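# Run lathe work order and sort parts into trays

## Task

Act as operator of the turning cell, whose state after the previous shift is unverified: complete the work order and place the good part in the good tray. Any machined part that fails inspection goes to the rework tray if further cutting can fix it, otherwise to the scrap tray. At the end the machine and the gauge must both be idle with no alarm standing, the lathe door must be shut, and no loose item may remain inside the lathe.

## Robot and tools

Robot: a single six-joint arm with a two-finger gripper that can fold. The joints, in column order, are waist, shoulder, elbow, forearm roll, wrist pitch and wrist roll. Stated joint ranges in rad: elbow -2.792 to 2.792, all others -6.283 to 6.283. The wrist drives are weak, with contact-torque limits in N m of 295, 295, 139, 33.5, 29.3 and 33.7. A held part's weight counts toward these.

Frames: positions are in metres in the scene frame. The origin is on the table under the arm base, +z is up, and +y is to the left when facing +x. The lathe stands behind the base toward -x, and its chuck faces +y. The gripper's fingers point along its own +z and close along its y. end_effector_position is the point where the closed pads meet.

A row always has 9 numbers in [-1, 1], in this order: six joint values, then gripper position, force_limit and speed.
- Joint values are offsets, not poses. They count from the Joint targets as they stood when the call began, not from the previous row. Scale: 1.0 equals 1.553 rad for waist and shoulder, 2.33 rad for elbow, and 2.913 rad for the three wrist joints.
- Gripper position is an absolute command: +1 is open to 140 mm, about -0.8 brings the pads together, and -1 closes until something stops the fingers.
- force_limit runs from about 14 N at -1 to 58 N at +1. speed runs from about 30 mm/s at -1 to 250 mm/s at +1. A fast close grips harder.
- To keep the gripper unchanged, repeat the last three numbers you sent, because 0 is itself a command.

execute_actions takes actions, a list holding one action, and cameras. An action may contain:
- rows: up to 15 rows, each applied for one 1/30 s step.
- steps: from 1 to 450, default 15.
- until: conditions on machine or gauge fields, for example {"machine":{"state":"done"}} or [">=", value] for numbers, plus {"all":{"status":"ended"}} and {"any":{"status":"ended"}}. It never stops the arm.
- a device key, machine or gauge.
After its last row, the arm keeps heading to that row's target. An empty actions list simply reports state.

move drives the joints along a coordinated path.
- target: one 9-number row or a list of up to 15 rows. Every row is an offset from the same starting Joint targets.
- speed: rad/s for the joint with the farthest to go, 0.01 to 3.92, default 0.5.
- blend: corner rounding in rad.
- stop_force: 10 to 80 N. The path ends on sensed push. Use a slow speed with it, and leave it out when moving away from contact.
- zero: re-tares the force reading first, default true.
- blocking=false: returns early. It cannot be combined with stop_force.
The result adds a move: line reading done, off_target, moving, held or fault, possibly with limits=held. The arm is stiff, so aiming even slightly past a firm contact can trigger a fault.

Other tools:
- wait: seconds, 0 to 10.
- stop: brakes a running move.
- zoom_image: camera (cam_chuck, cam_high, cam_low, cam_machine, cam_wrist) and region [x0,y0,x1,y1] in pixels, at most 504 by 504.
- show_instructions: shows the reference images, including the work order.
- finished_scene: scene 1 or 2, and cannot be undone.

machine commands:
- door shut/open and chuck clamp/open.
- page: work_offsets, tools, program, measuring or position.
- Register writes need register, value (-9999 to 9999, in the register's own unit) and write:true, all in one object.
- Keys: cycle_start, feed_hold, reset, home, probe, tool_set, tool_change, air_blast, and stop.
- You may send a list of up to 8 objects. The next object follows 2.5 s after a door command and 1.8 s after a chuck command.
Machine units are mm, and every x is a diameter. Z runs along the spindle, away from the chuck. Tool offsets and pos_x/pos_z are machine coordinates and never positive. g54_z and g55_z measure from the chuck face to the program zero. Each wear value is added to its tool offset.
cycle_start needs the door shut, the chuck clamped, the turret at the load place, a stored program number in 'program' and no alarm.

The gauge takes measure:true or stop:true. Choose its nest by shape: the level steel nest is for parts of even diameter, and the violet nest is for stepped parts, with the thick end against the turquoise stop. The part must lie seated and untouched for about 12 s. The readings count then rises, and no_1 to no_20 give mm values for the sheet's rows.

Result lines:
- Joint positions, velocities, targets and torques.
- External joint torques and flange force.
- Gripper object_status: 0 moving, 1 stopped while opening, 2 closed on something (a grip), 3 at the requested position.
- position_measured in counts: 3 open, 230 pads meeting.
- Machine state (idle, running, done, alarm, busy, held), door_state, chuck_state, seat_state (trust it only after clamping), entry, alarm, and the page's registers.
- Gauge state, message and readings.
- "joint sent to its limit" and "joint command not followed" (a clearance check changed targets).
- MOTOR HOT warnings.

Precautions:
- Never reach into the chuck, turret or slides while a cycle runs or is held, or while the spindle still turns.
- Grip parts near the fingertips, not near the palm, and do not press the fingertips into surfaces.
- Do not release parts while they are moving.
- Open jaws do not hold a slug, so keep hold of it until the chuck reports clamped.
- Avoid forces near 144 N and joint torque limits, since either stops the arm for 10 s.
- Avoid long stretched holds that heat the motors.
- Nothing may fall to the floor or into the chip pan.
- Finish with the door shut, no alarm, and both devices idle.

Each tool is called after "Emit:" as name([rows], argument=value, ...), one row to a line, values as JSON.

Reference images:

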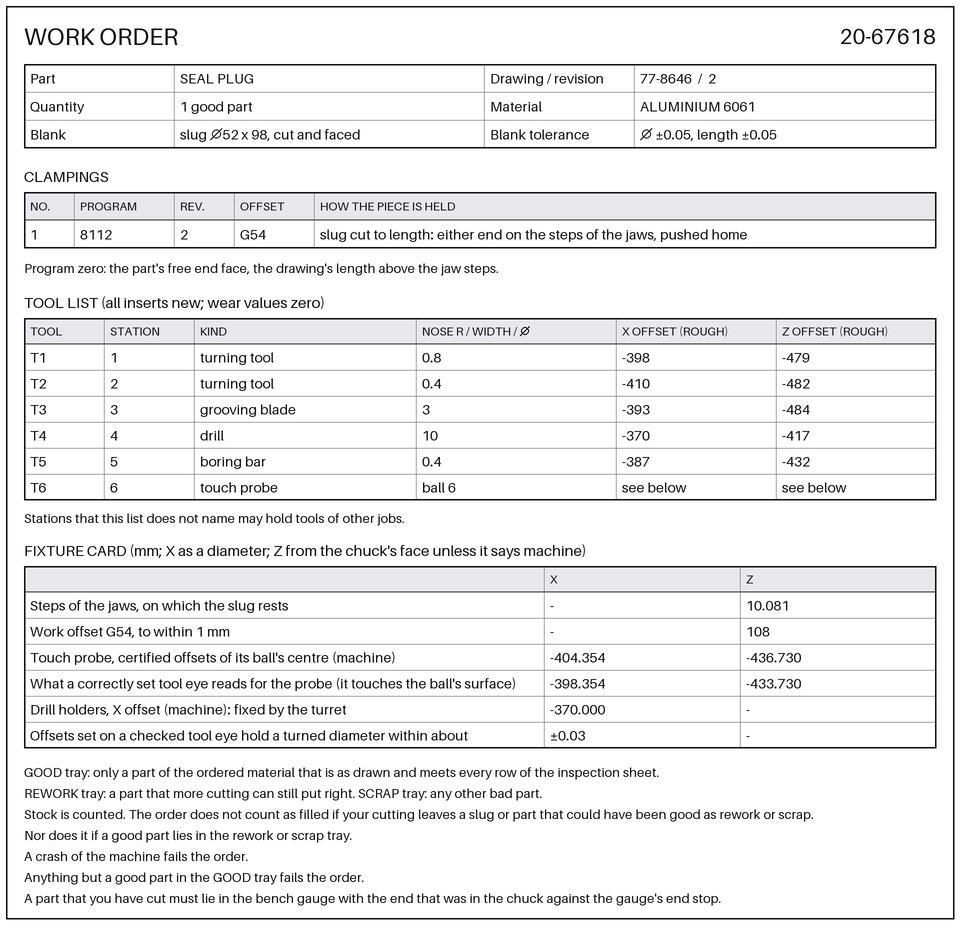

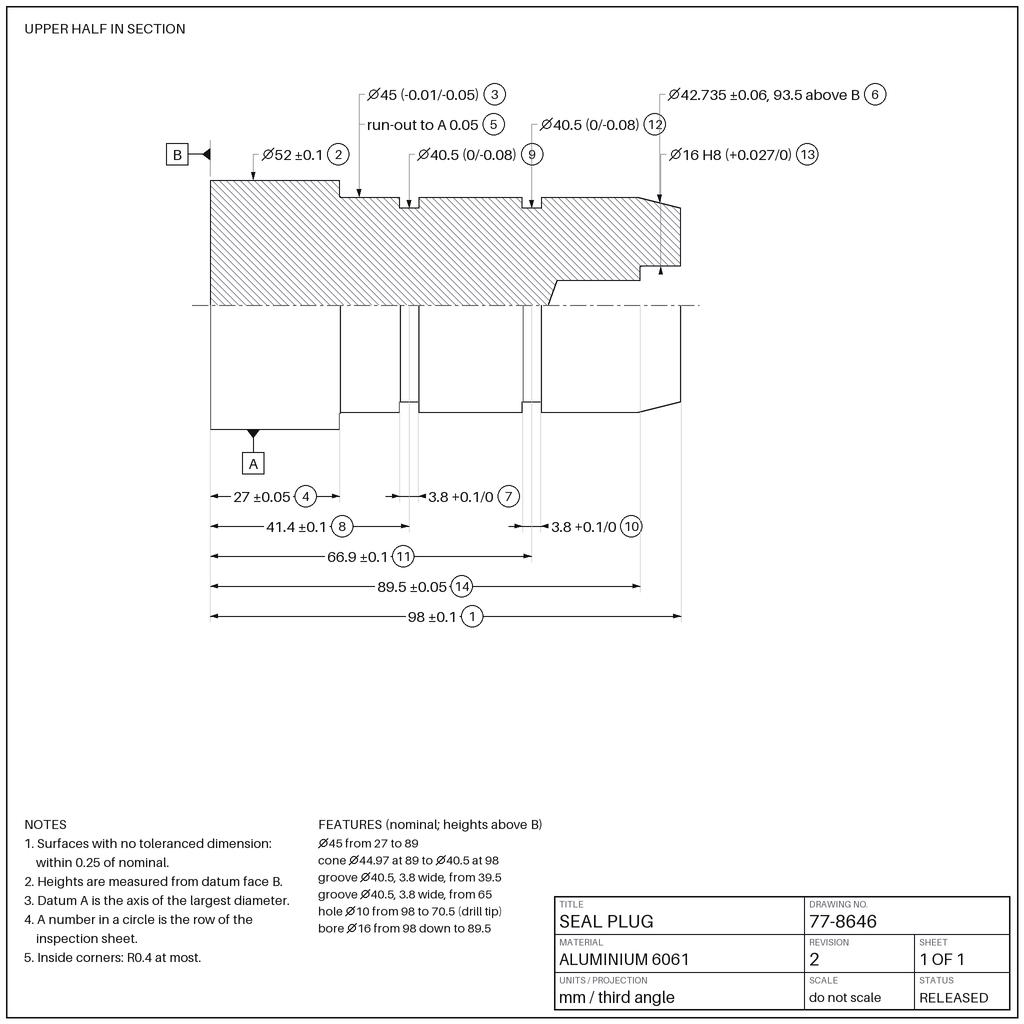

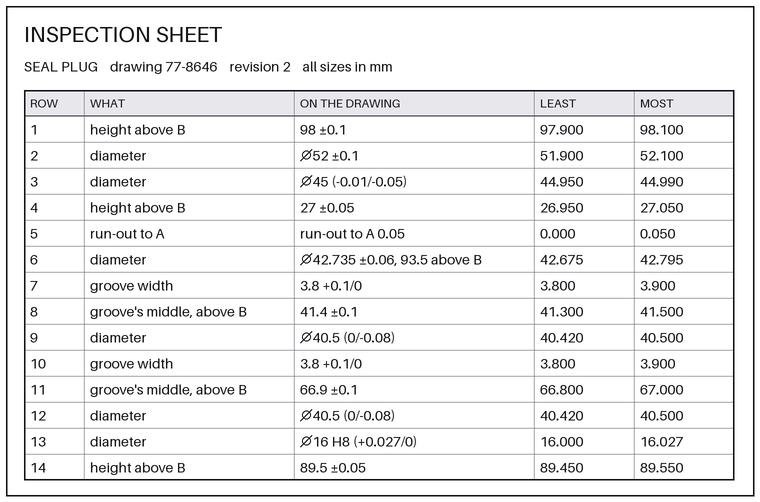

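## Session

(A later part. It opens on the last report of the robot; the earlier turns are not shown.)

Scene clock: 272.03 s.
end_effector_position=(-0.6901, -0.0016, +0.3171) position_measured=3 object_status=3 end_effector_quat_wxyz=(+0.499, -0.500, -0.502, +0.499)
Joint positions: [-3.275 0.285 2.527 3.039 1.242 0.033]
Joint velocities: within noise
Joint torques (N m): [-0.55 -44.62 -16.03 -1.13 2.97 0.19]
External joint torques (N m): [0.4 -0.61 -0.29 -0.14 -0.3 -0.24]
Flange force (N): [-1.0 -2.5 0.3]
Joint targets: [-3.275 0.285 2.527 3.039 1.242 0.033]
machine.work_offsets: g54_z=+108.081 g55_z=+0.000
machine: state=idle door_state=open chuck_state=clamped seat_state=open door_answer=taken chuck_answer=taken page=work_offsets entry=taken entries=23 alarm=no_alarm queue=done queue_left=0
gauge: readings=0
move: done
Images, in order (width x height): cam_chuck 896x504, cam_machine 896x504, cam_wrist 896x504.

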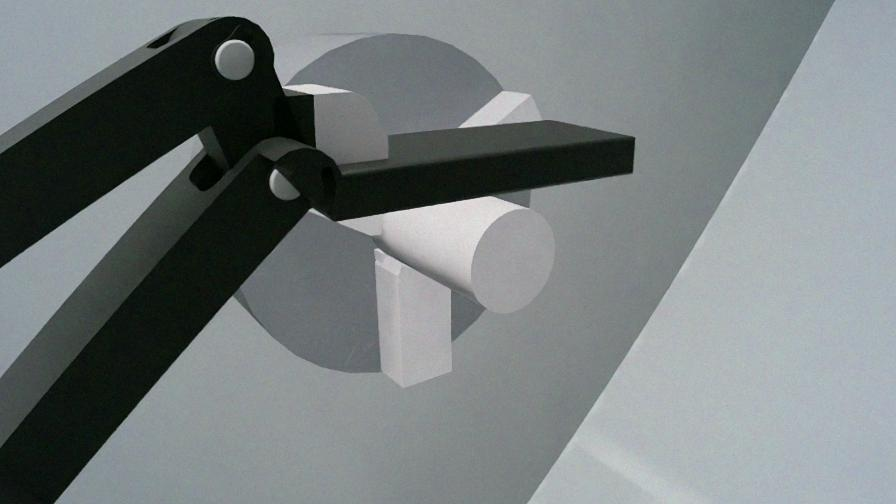

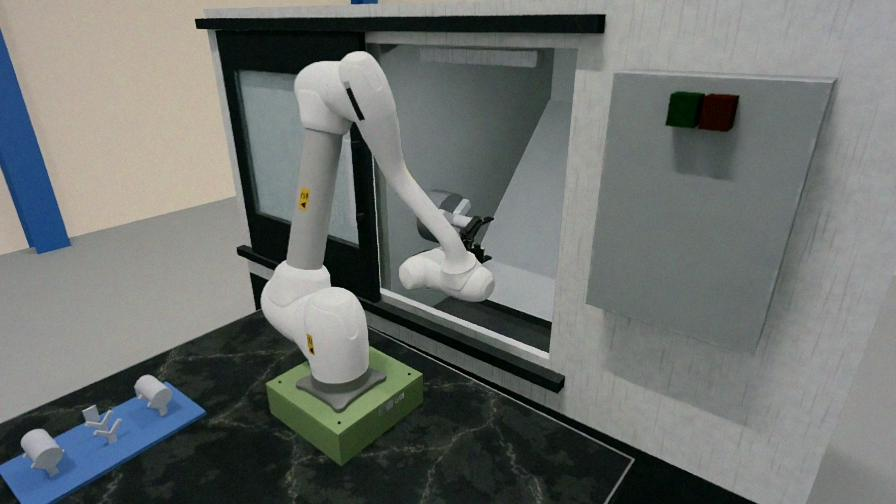

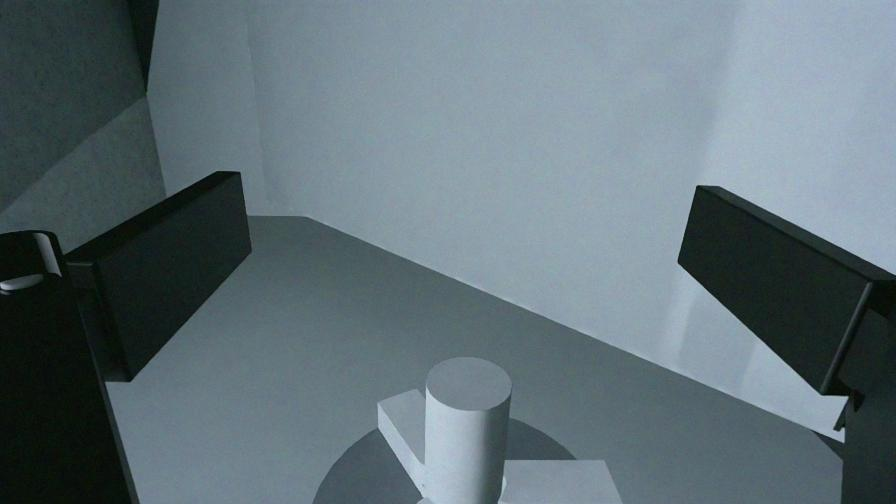

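Emit:
move(target=[0.2614, 0.0658, -0.0869, 0.1511, -0.0276, -0.0589, 1, 1, 1], speed=0.25, cameras=["cam_wrist","cam_chuck","cam_machine"])

Scene clock: 287.03 s.
end_effector_position=(-0.7674, -0.1768, +0.3162) position_measured=3 object_status=3 end_effector_quat_wxyz=(+0.499, -0.500, -0.502, +0.499)
Joint positions: [-2.869 0.387 2.325 3.479 1.162 -0.138]
Joint velocities: within noise
Joint torques (N m): [-1.18 -56.57 -17.9 -1.98 2.84 0.15]
External joint torques (N m): [1.25 -1.13 -0.67 -0.06 -0.16 -0.2]
Flange force (N): [-2.7 -2.9 -0.4]
Joint targets: [-2.869 0.387 2.325 3.479 1.162 -0.138]
machine.work_offsets: g54_z=+108.081 g55_z=+0.000
machine: state=idle door_state=open chuck_state=clamped seat_state=open door_answer=taken chuck_answer=taken page=work_offsets entry=taken entries=23 alarm=no_alarm queue=done queue_left=0
gauge: readings=0
move: done
Images, in order (width x height): cam_chuck 896x504, cam_machine 896x504, cam_wrist 896x504.

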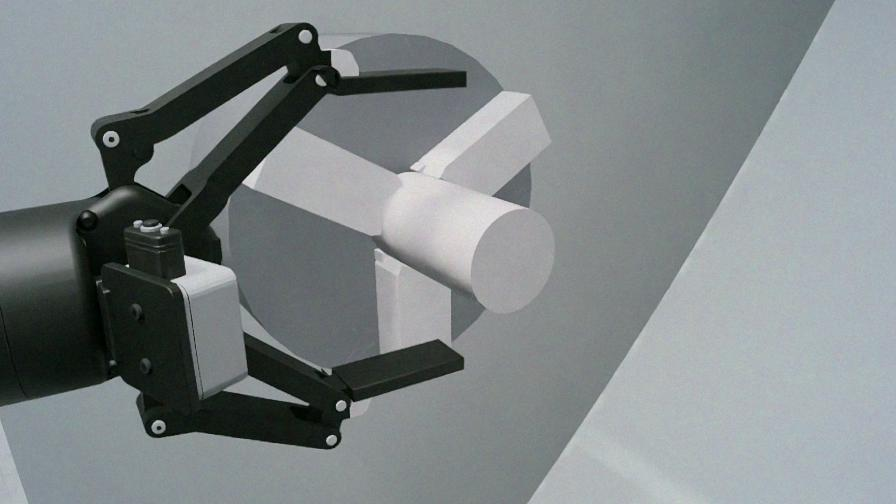

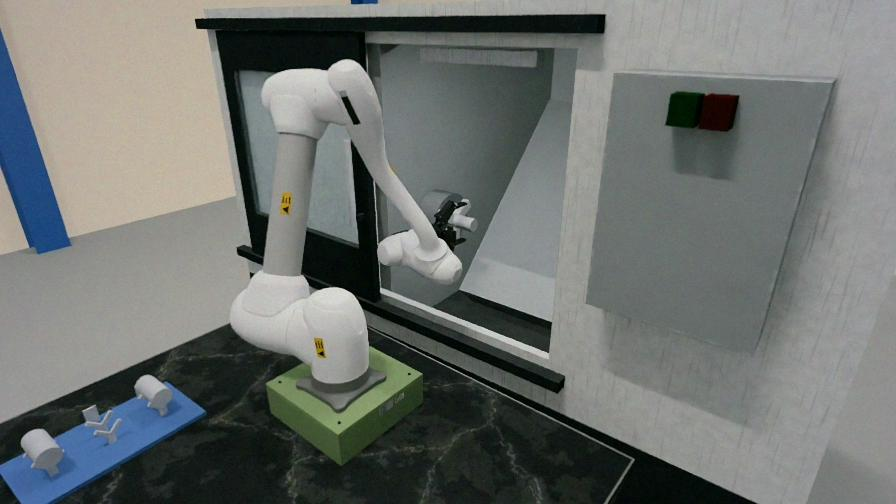

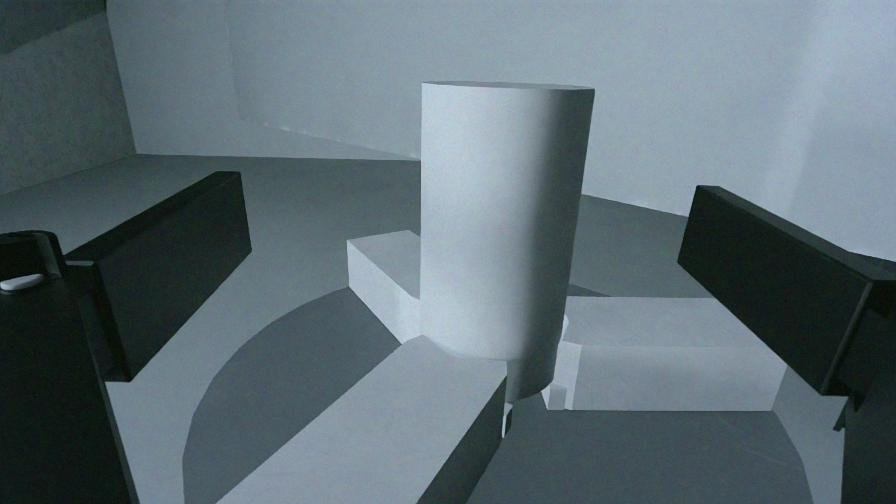

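Emit:
move(target=[0.0024, 0.0111, 0.0052, 0, 0.0096, 0.0030, 1, 1, 1], speed=0.1, cameras=["cam_wrist","cam_chuck"])

Scene clock: 302.23 s.
end_effector_position=(-0.7618, -0.1768, +0.3054) position_measured=3 object_status=3 end_effector_quat_wxyz=(+0.499, -0.500, -0.502, +0.499)
Joint positions: [-2.865 0.404 2.337 3.479 1.19 -0.13]
Joint velocities: within noise
Joint torques (N m): [-0.17 -56.81 -17.01 -1.81 2.87 0.15]
External joint torques (N m): [0.16 -1.38 -0.34 -0.09 -0.2 -0.2]
Flange force (N): [-0.1 -3.5 -0.4]
Joint targets: [-2.865 0.404 2.337 3.479 1.190 -0.130]
machine.work_offsets: g54_z=+108.081 g55_z=+0.000
machine: state=idle door_state=open chuck_state=clamped seat_state=open door_answer=taken chuck_answer=taken page=work_offsets entry=taken entries=23 alarm=no_alarm queue=done queue_left=0
gauge: readings=0
move: done
Images, in order (width x height): cam_chuck 896x504, cam_wrist 896x504.

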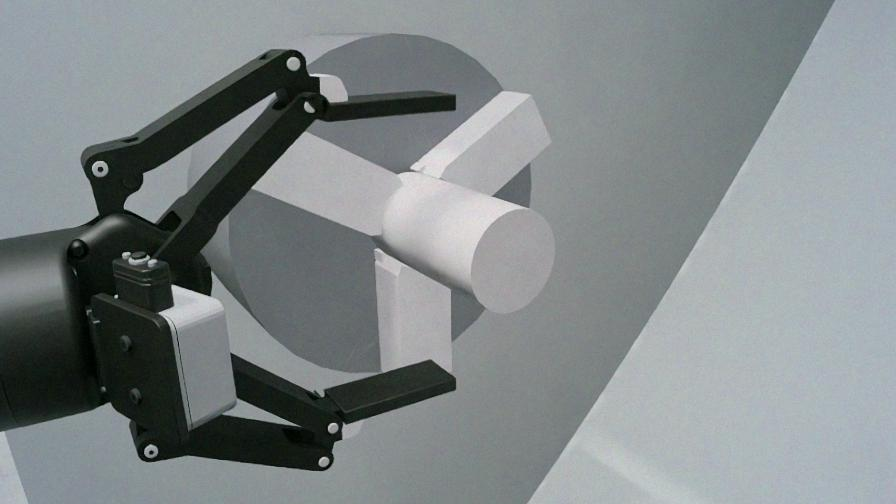

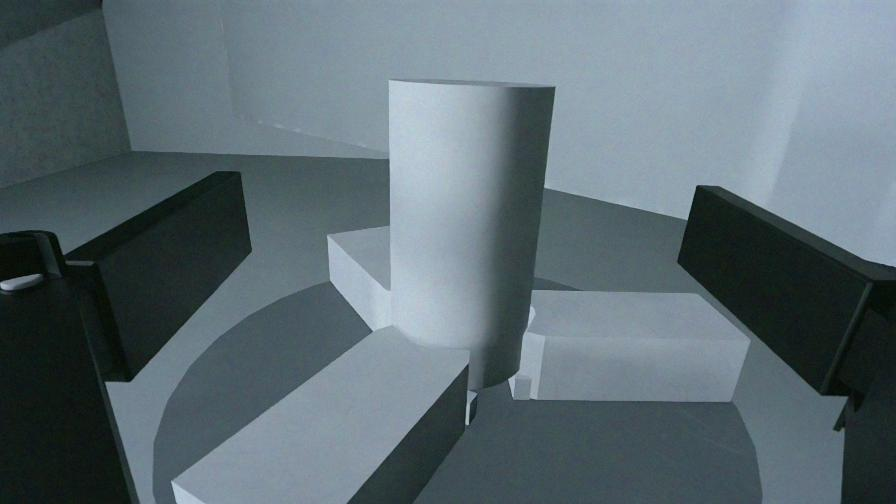

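Emit:
execute_actions([
  {"rows":[[0,0,0,0,0,0,-1,-1,-1]],"steps":140},
], cameras=["cam_wrist","cam_chuck"])

Scene clock: 309.07 s.
end_effector_position=(-0.7618, -0.1768, +0.3054) position_measured=152 object_status=2 end_effector_quat_wxyz=(+0.499, -0.500, -0.502, +0.499)
Joint positions: [-2.865 0.404 2.337 3.479 1.19 -0.13]
Joint velocities: within noise
Joint torques (N m): [-0.42 -50.13 -15.8 -1.93 -0.05 0.04]
External joint torques (N m): [0.43 -7.95 -1.48 0.04 2.77 -0.09]
Flange force (N): [0.7 -10.8 -6.8]
Joint targets: [-2.865 0.404 2.337 3.479 1.190 -0.130]
machine.work_offsets: g54_z=+108.081 g55_z=+0.000
machine: state=idle door_state=open chuck_state=clamped seat_state=open door_answer=taken chuck_answer=taken page=work_offsets entry=taken entries=23 alarm=no_alarm queue=done queue_left=0
gauge: readings=0
Images, in order (width x height): cam_chuck 896x504, cam_wrist 896x504.

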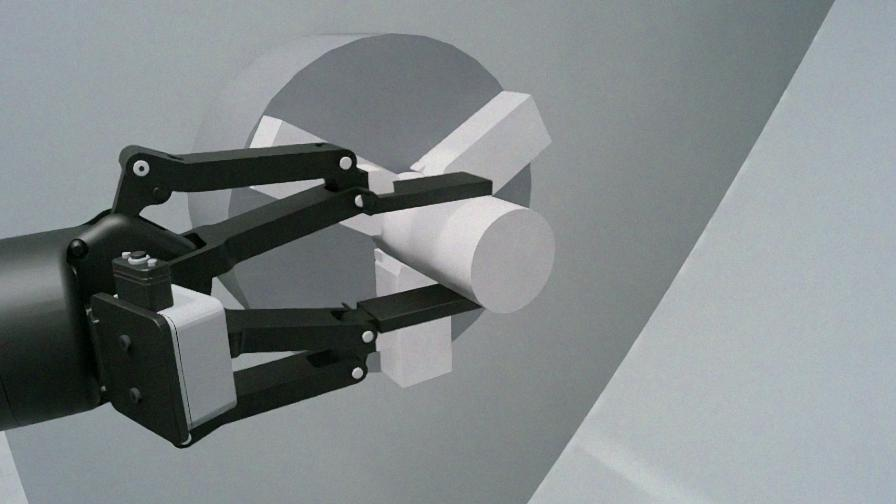

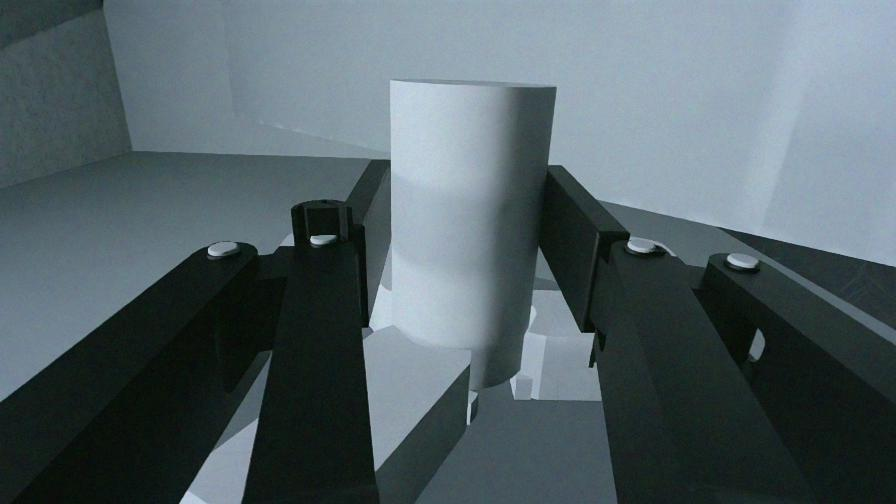

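Emit:
move([
  [0,0,0,0,0,0,0.2,-1,-1],
  [0.0030,-0.0036,0.0052,0.0014,0.0023,0.0001,0.2,-1,-1],
  [0.0030,-0.0036,0.0052,0.0014,0.0023,0.0001,-1,0.2,-1],
], speed=0.1, cameras=["cam_wrist","cam_chuck"])

Scene clock: 317.50 s.
end_effector_position=(-0.7547, -0.1768, +0.3054) position_measured=154 object_status=0 end_effector_quat_wxyz=(+0.499, -0.500, -0.502, +0.499)
Joint positions: [-2.86 0.399 2.349 3.484 1.197 -0.129]
Joint velocities: within noise
Joint torques (N m): [-3.81 -48.28 -22.2 -1.56 -0.19 -0.14]
External joint torques (N m): [3.9 -8.77 5.01 -0.33 2.91 0.09]
Flange force (N): [-0.6 -10.7 -20.8]
Joint targets: [-2.860 0.399 2.349 3.484 1.197 -0.129]
machine.work_offsets: g54_z=+108.081 g55_z=+0.000
machine: state=idle door_state=open chuck_state=clamped seat_state=open door_answer=taken chuck_answer=taken page=work_offsets entry=taken entries=23 alarm=no_alarm queue=done queue_left=0
gauge: readings=0
move: done
Images, in order (width x height): cam_chuck 896x504, cam_wrist 896x504.

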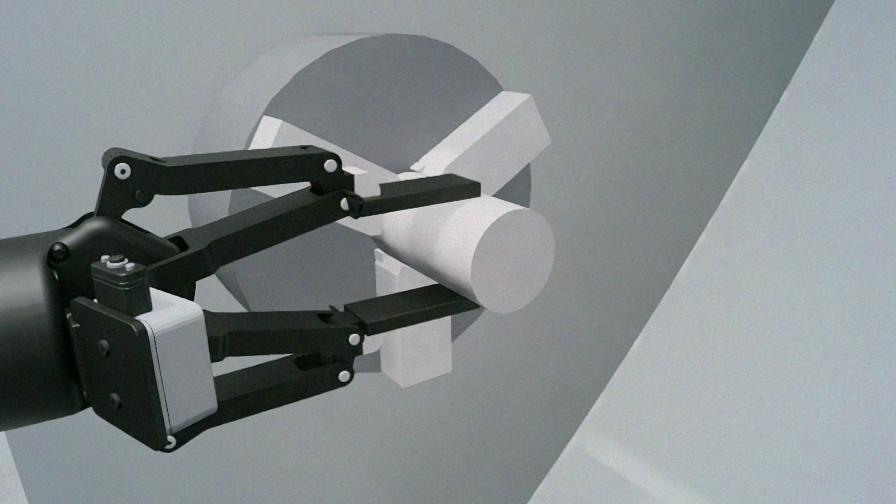

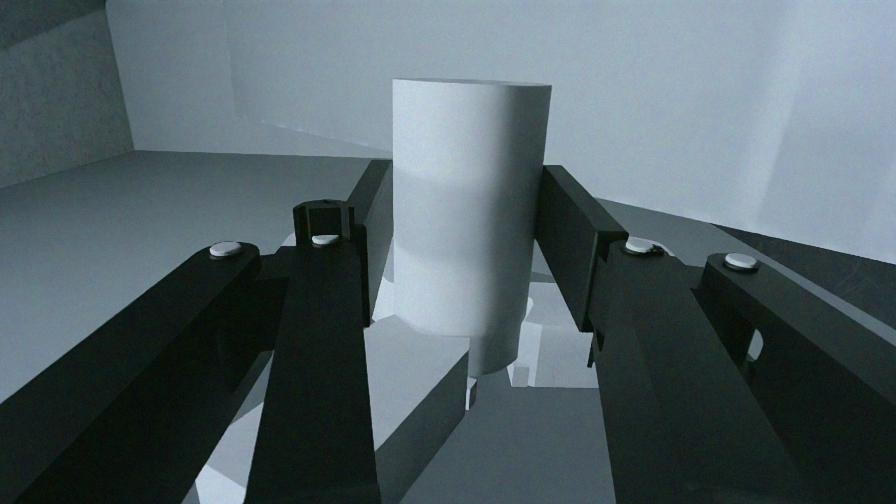

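Emit:
execute_actions([
  {"machine":{"chuck":"open"},"steps":90,"until":{"machine":{"chuck_state":"open"}}},
], cameras=["cam_wrist","cam_chuck"])

Scene clock: 320.27 s.
end_effector_position=(-0.7547, -0.1768, +0.3053) position_measured=154 object_status=2 end_effector_quat_wxyz=(+0.499, -0.500, -0.502, +0.499)
Joint positions: [-2.86 0.399 2.349 3.484 1.197 -0.129]
Joint velocities: within noise
Joint torques (N m): [-0.02 -60.13 -19.59 -2.1 4.84 0.16]
External joint torques (N m): [0.14 2.89 2.47 0.22 -2.12 -0.21]
Flange force (N): [-0.4 1.7 -0.1]
Joint targets: [-2.860 0.399 2.349 3.484 1.197 -0.129]
Tool commands: gripper/position=-1.0 gripper/force_limit=+0.2 gripper/speed=-1.0
machine.work_offsets: g54_z=+108.081 g55_z=+0.000
machine: state=idle door_state=open chuck_state=open seat_state=open door_answer=taken chuck_answer=taken page=work_offsets entry=taken entries=23 alarm=no_alarm queue=running queue_left=0
gauge: readings=0
Images, in order (width x height): cam_chuck 896x504, cam_wrist 896x504.

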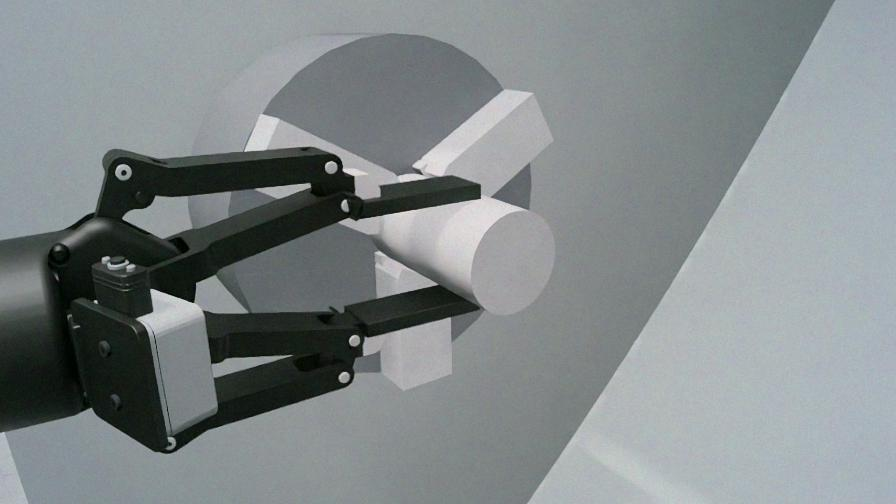

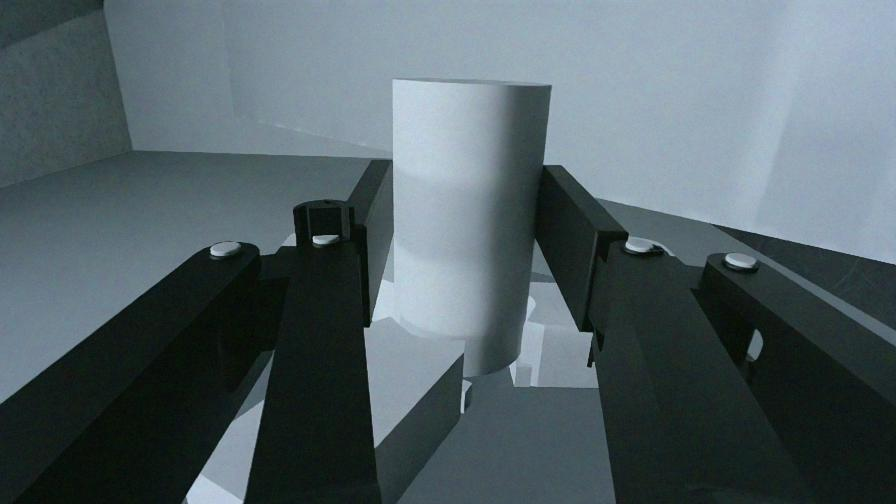

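Emit:
move([
  [-0.0412,-0.0060,0.0084,-0.0239,0.0008,0.0097,-1,0.2,-1],
  [-0.1207,-0.0140,0.0200,-0.0695,0.0025,0.0271,-1,0.2,-1],
], speed=0.1, blend=0.02, cameras=["cam_wrist","cam_chuck"])

Scene clock: 331.07 s.
end_effector_position=(-0.7549, -0.0917, +0.3054) position_measured=154 object_status=2 end_effector_quat_wxyz=(+0.499, -0.500, -0.502, +0.499)
Joint positions: [-3.048 0.377 2.395 3.281 1.204 -0.05]
Joint velocities: within noise
Joint torques (N m): [-0.19 -58.08 -19.56 -1.72 4.89 0.2]
External joint torques (N m): [0.23 3.09 2.66 0.08 -2.16 -0.25]
Flange force (N): [-0.7 2.1 -0.2]
Joint targets: [-3.048 0.377 2.395 3.281 1.204 -0.050]
machine.work_offsets: g54_z=+108.081 g55_z=+0.000
machine: state=idle door_state=open chuck_state=open seat_state=open door_answer=taken chuck_answer=taken page=work_offsets entry=taken entries=23 alarm=no_alarm queue=done queue_left=0
gauge: readings=0
move: done
Images, in order (width x height): cam_chuck 896x504, cam_wrist 896x504.

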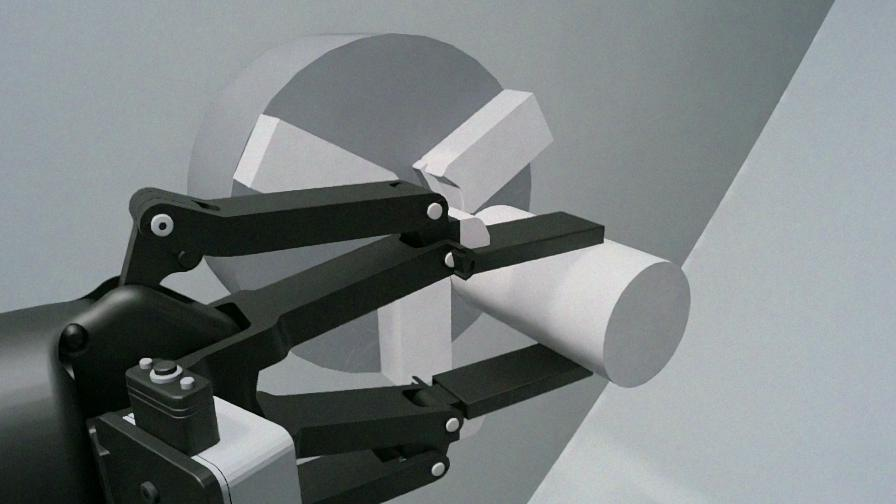

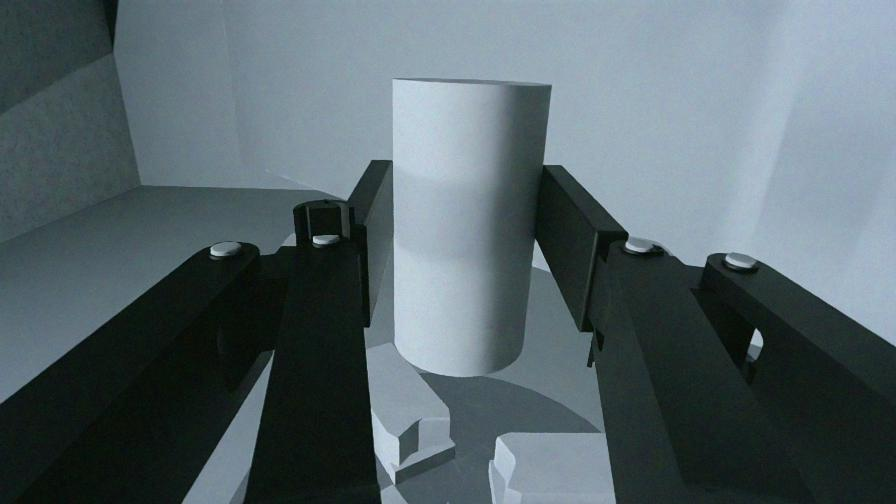

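Emit:
move([
  [-0.1461,-0.0590,0.0566,-0.0829,0.0133,0.0286,-1,0.2,-1],
  [-0.0840,-0.8370,-0.0549,-0.0477,-0.8446,0.0173,-1,0.2,-1],
], speed=[0.25,0.5], blend=0.05)

Emit:
zoom_image(camera="cam_chuck", region=[220, 60, 580, 400])

Emit:
zoom_image(camera="cam_chuck", region=[340, 130, 500, 290])

Scene clock: 345.90 s.
end_effector_position=(-0.2228, -0.0358, +0.4671) position_measured=154 object_status=2 end_effector_quat_wxyz=(-0.188, +0.681, +0.682, -0.187)
Joint positions: [-3.178 -0.923 2.267 3.142 -1.256 0]
Joint velocities: within noise
Joint torques (N m): [0.04 38.56 -45.58 -4.07 2.56 0.16]
External joint torques (N m): [0.15 1.04 3.71 -0.14 -1.17 -0.18]
Flange force (N): [0.0 0.0 0.0]
Joint targets: [-3.178 -0.923 2.267 3.142 -1.256 0.000]
machine.work_offsets: g54_z=+108.081 g55_z=+0.000
machine: state=idle door_state=open chuck_state=open seat_state=open door_answer=taken chuck_answer=taken page=work_offsets entry=taken entries=23 alarm=no_alarm queue=done queue_left=0
gauge: readings=0
move: done

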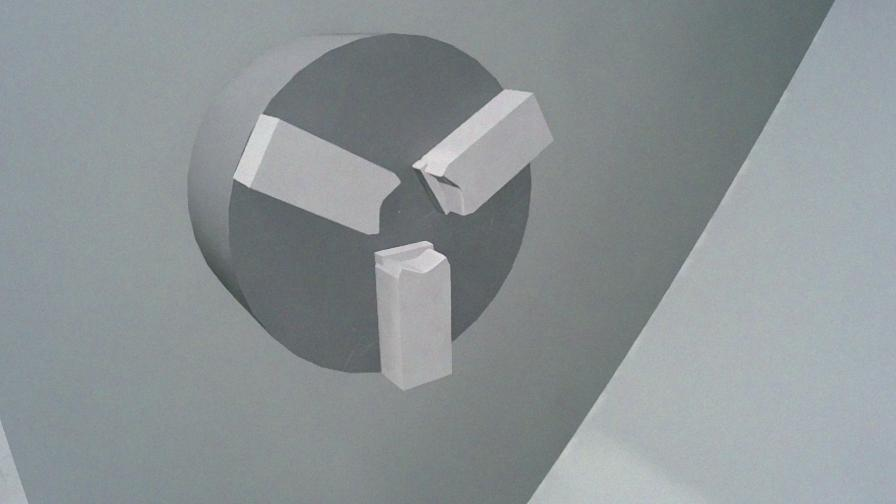

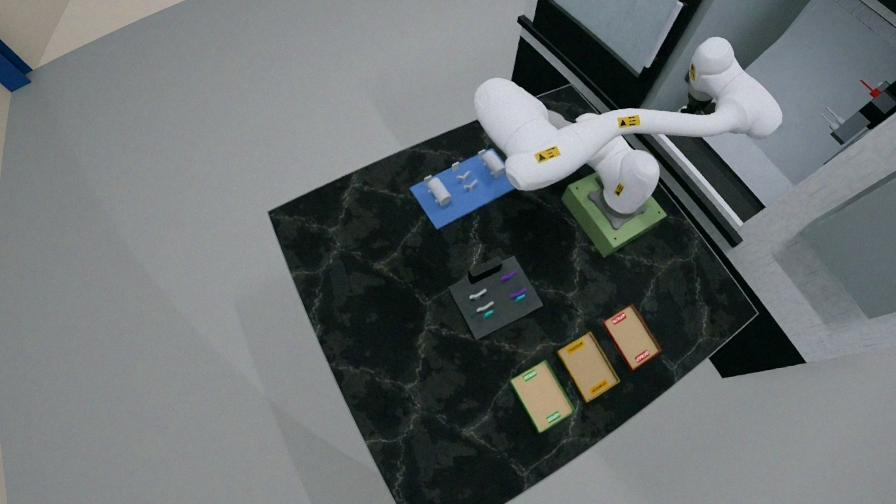

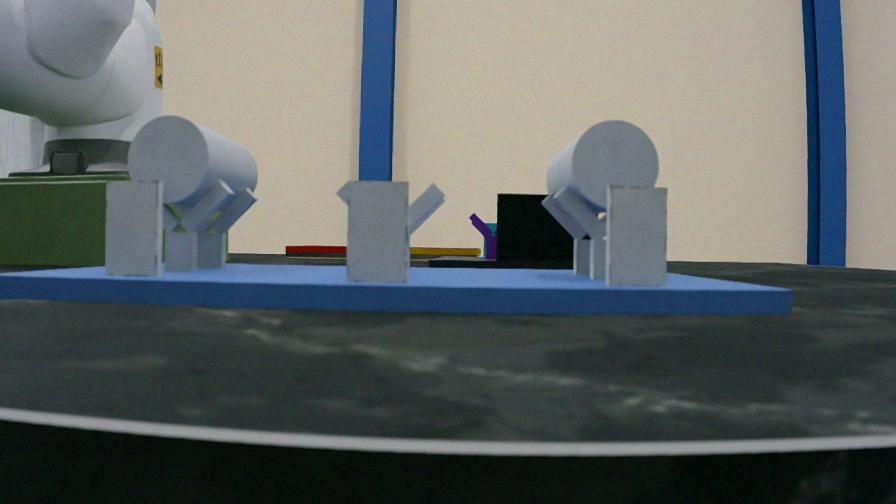

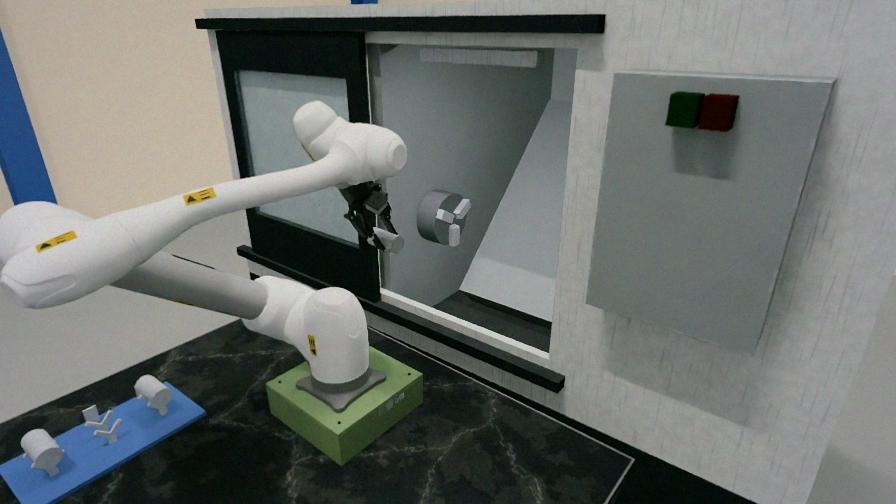

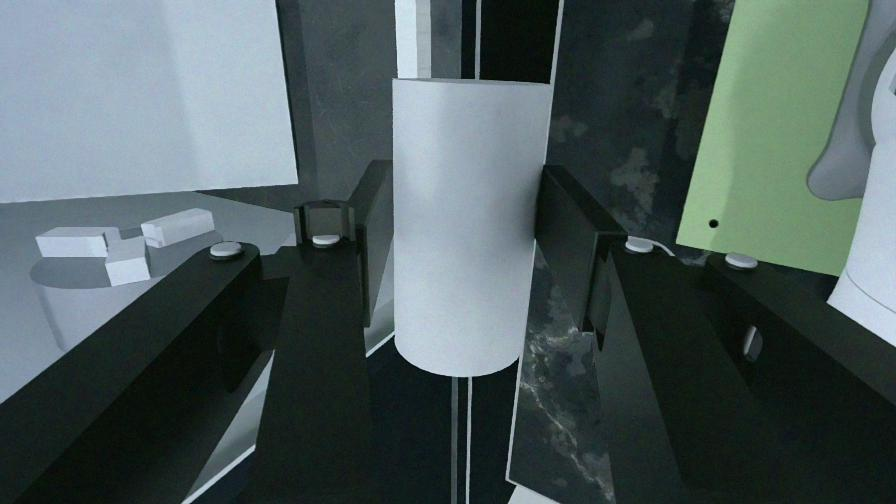

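Scaled by 1.400.

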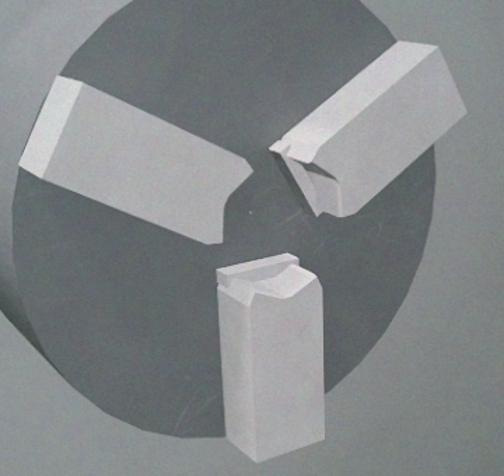

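Scaled by 3.150.

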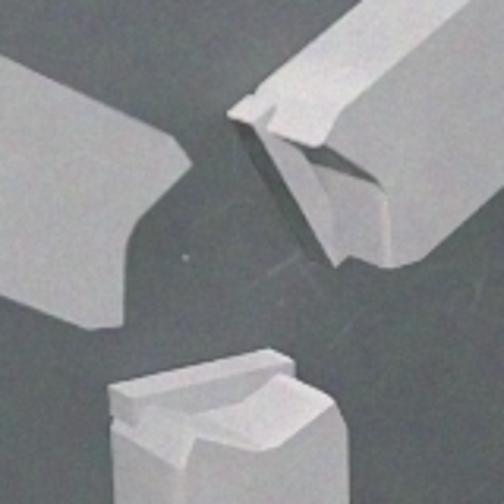

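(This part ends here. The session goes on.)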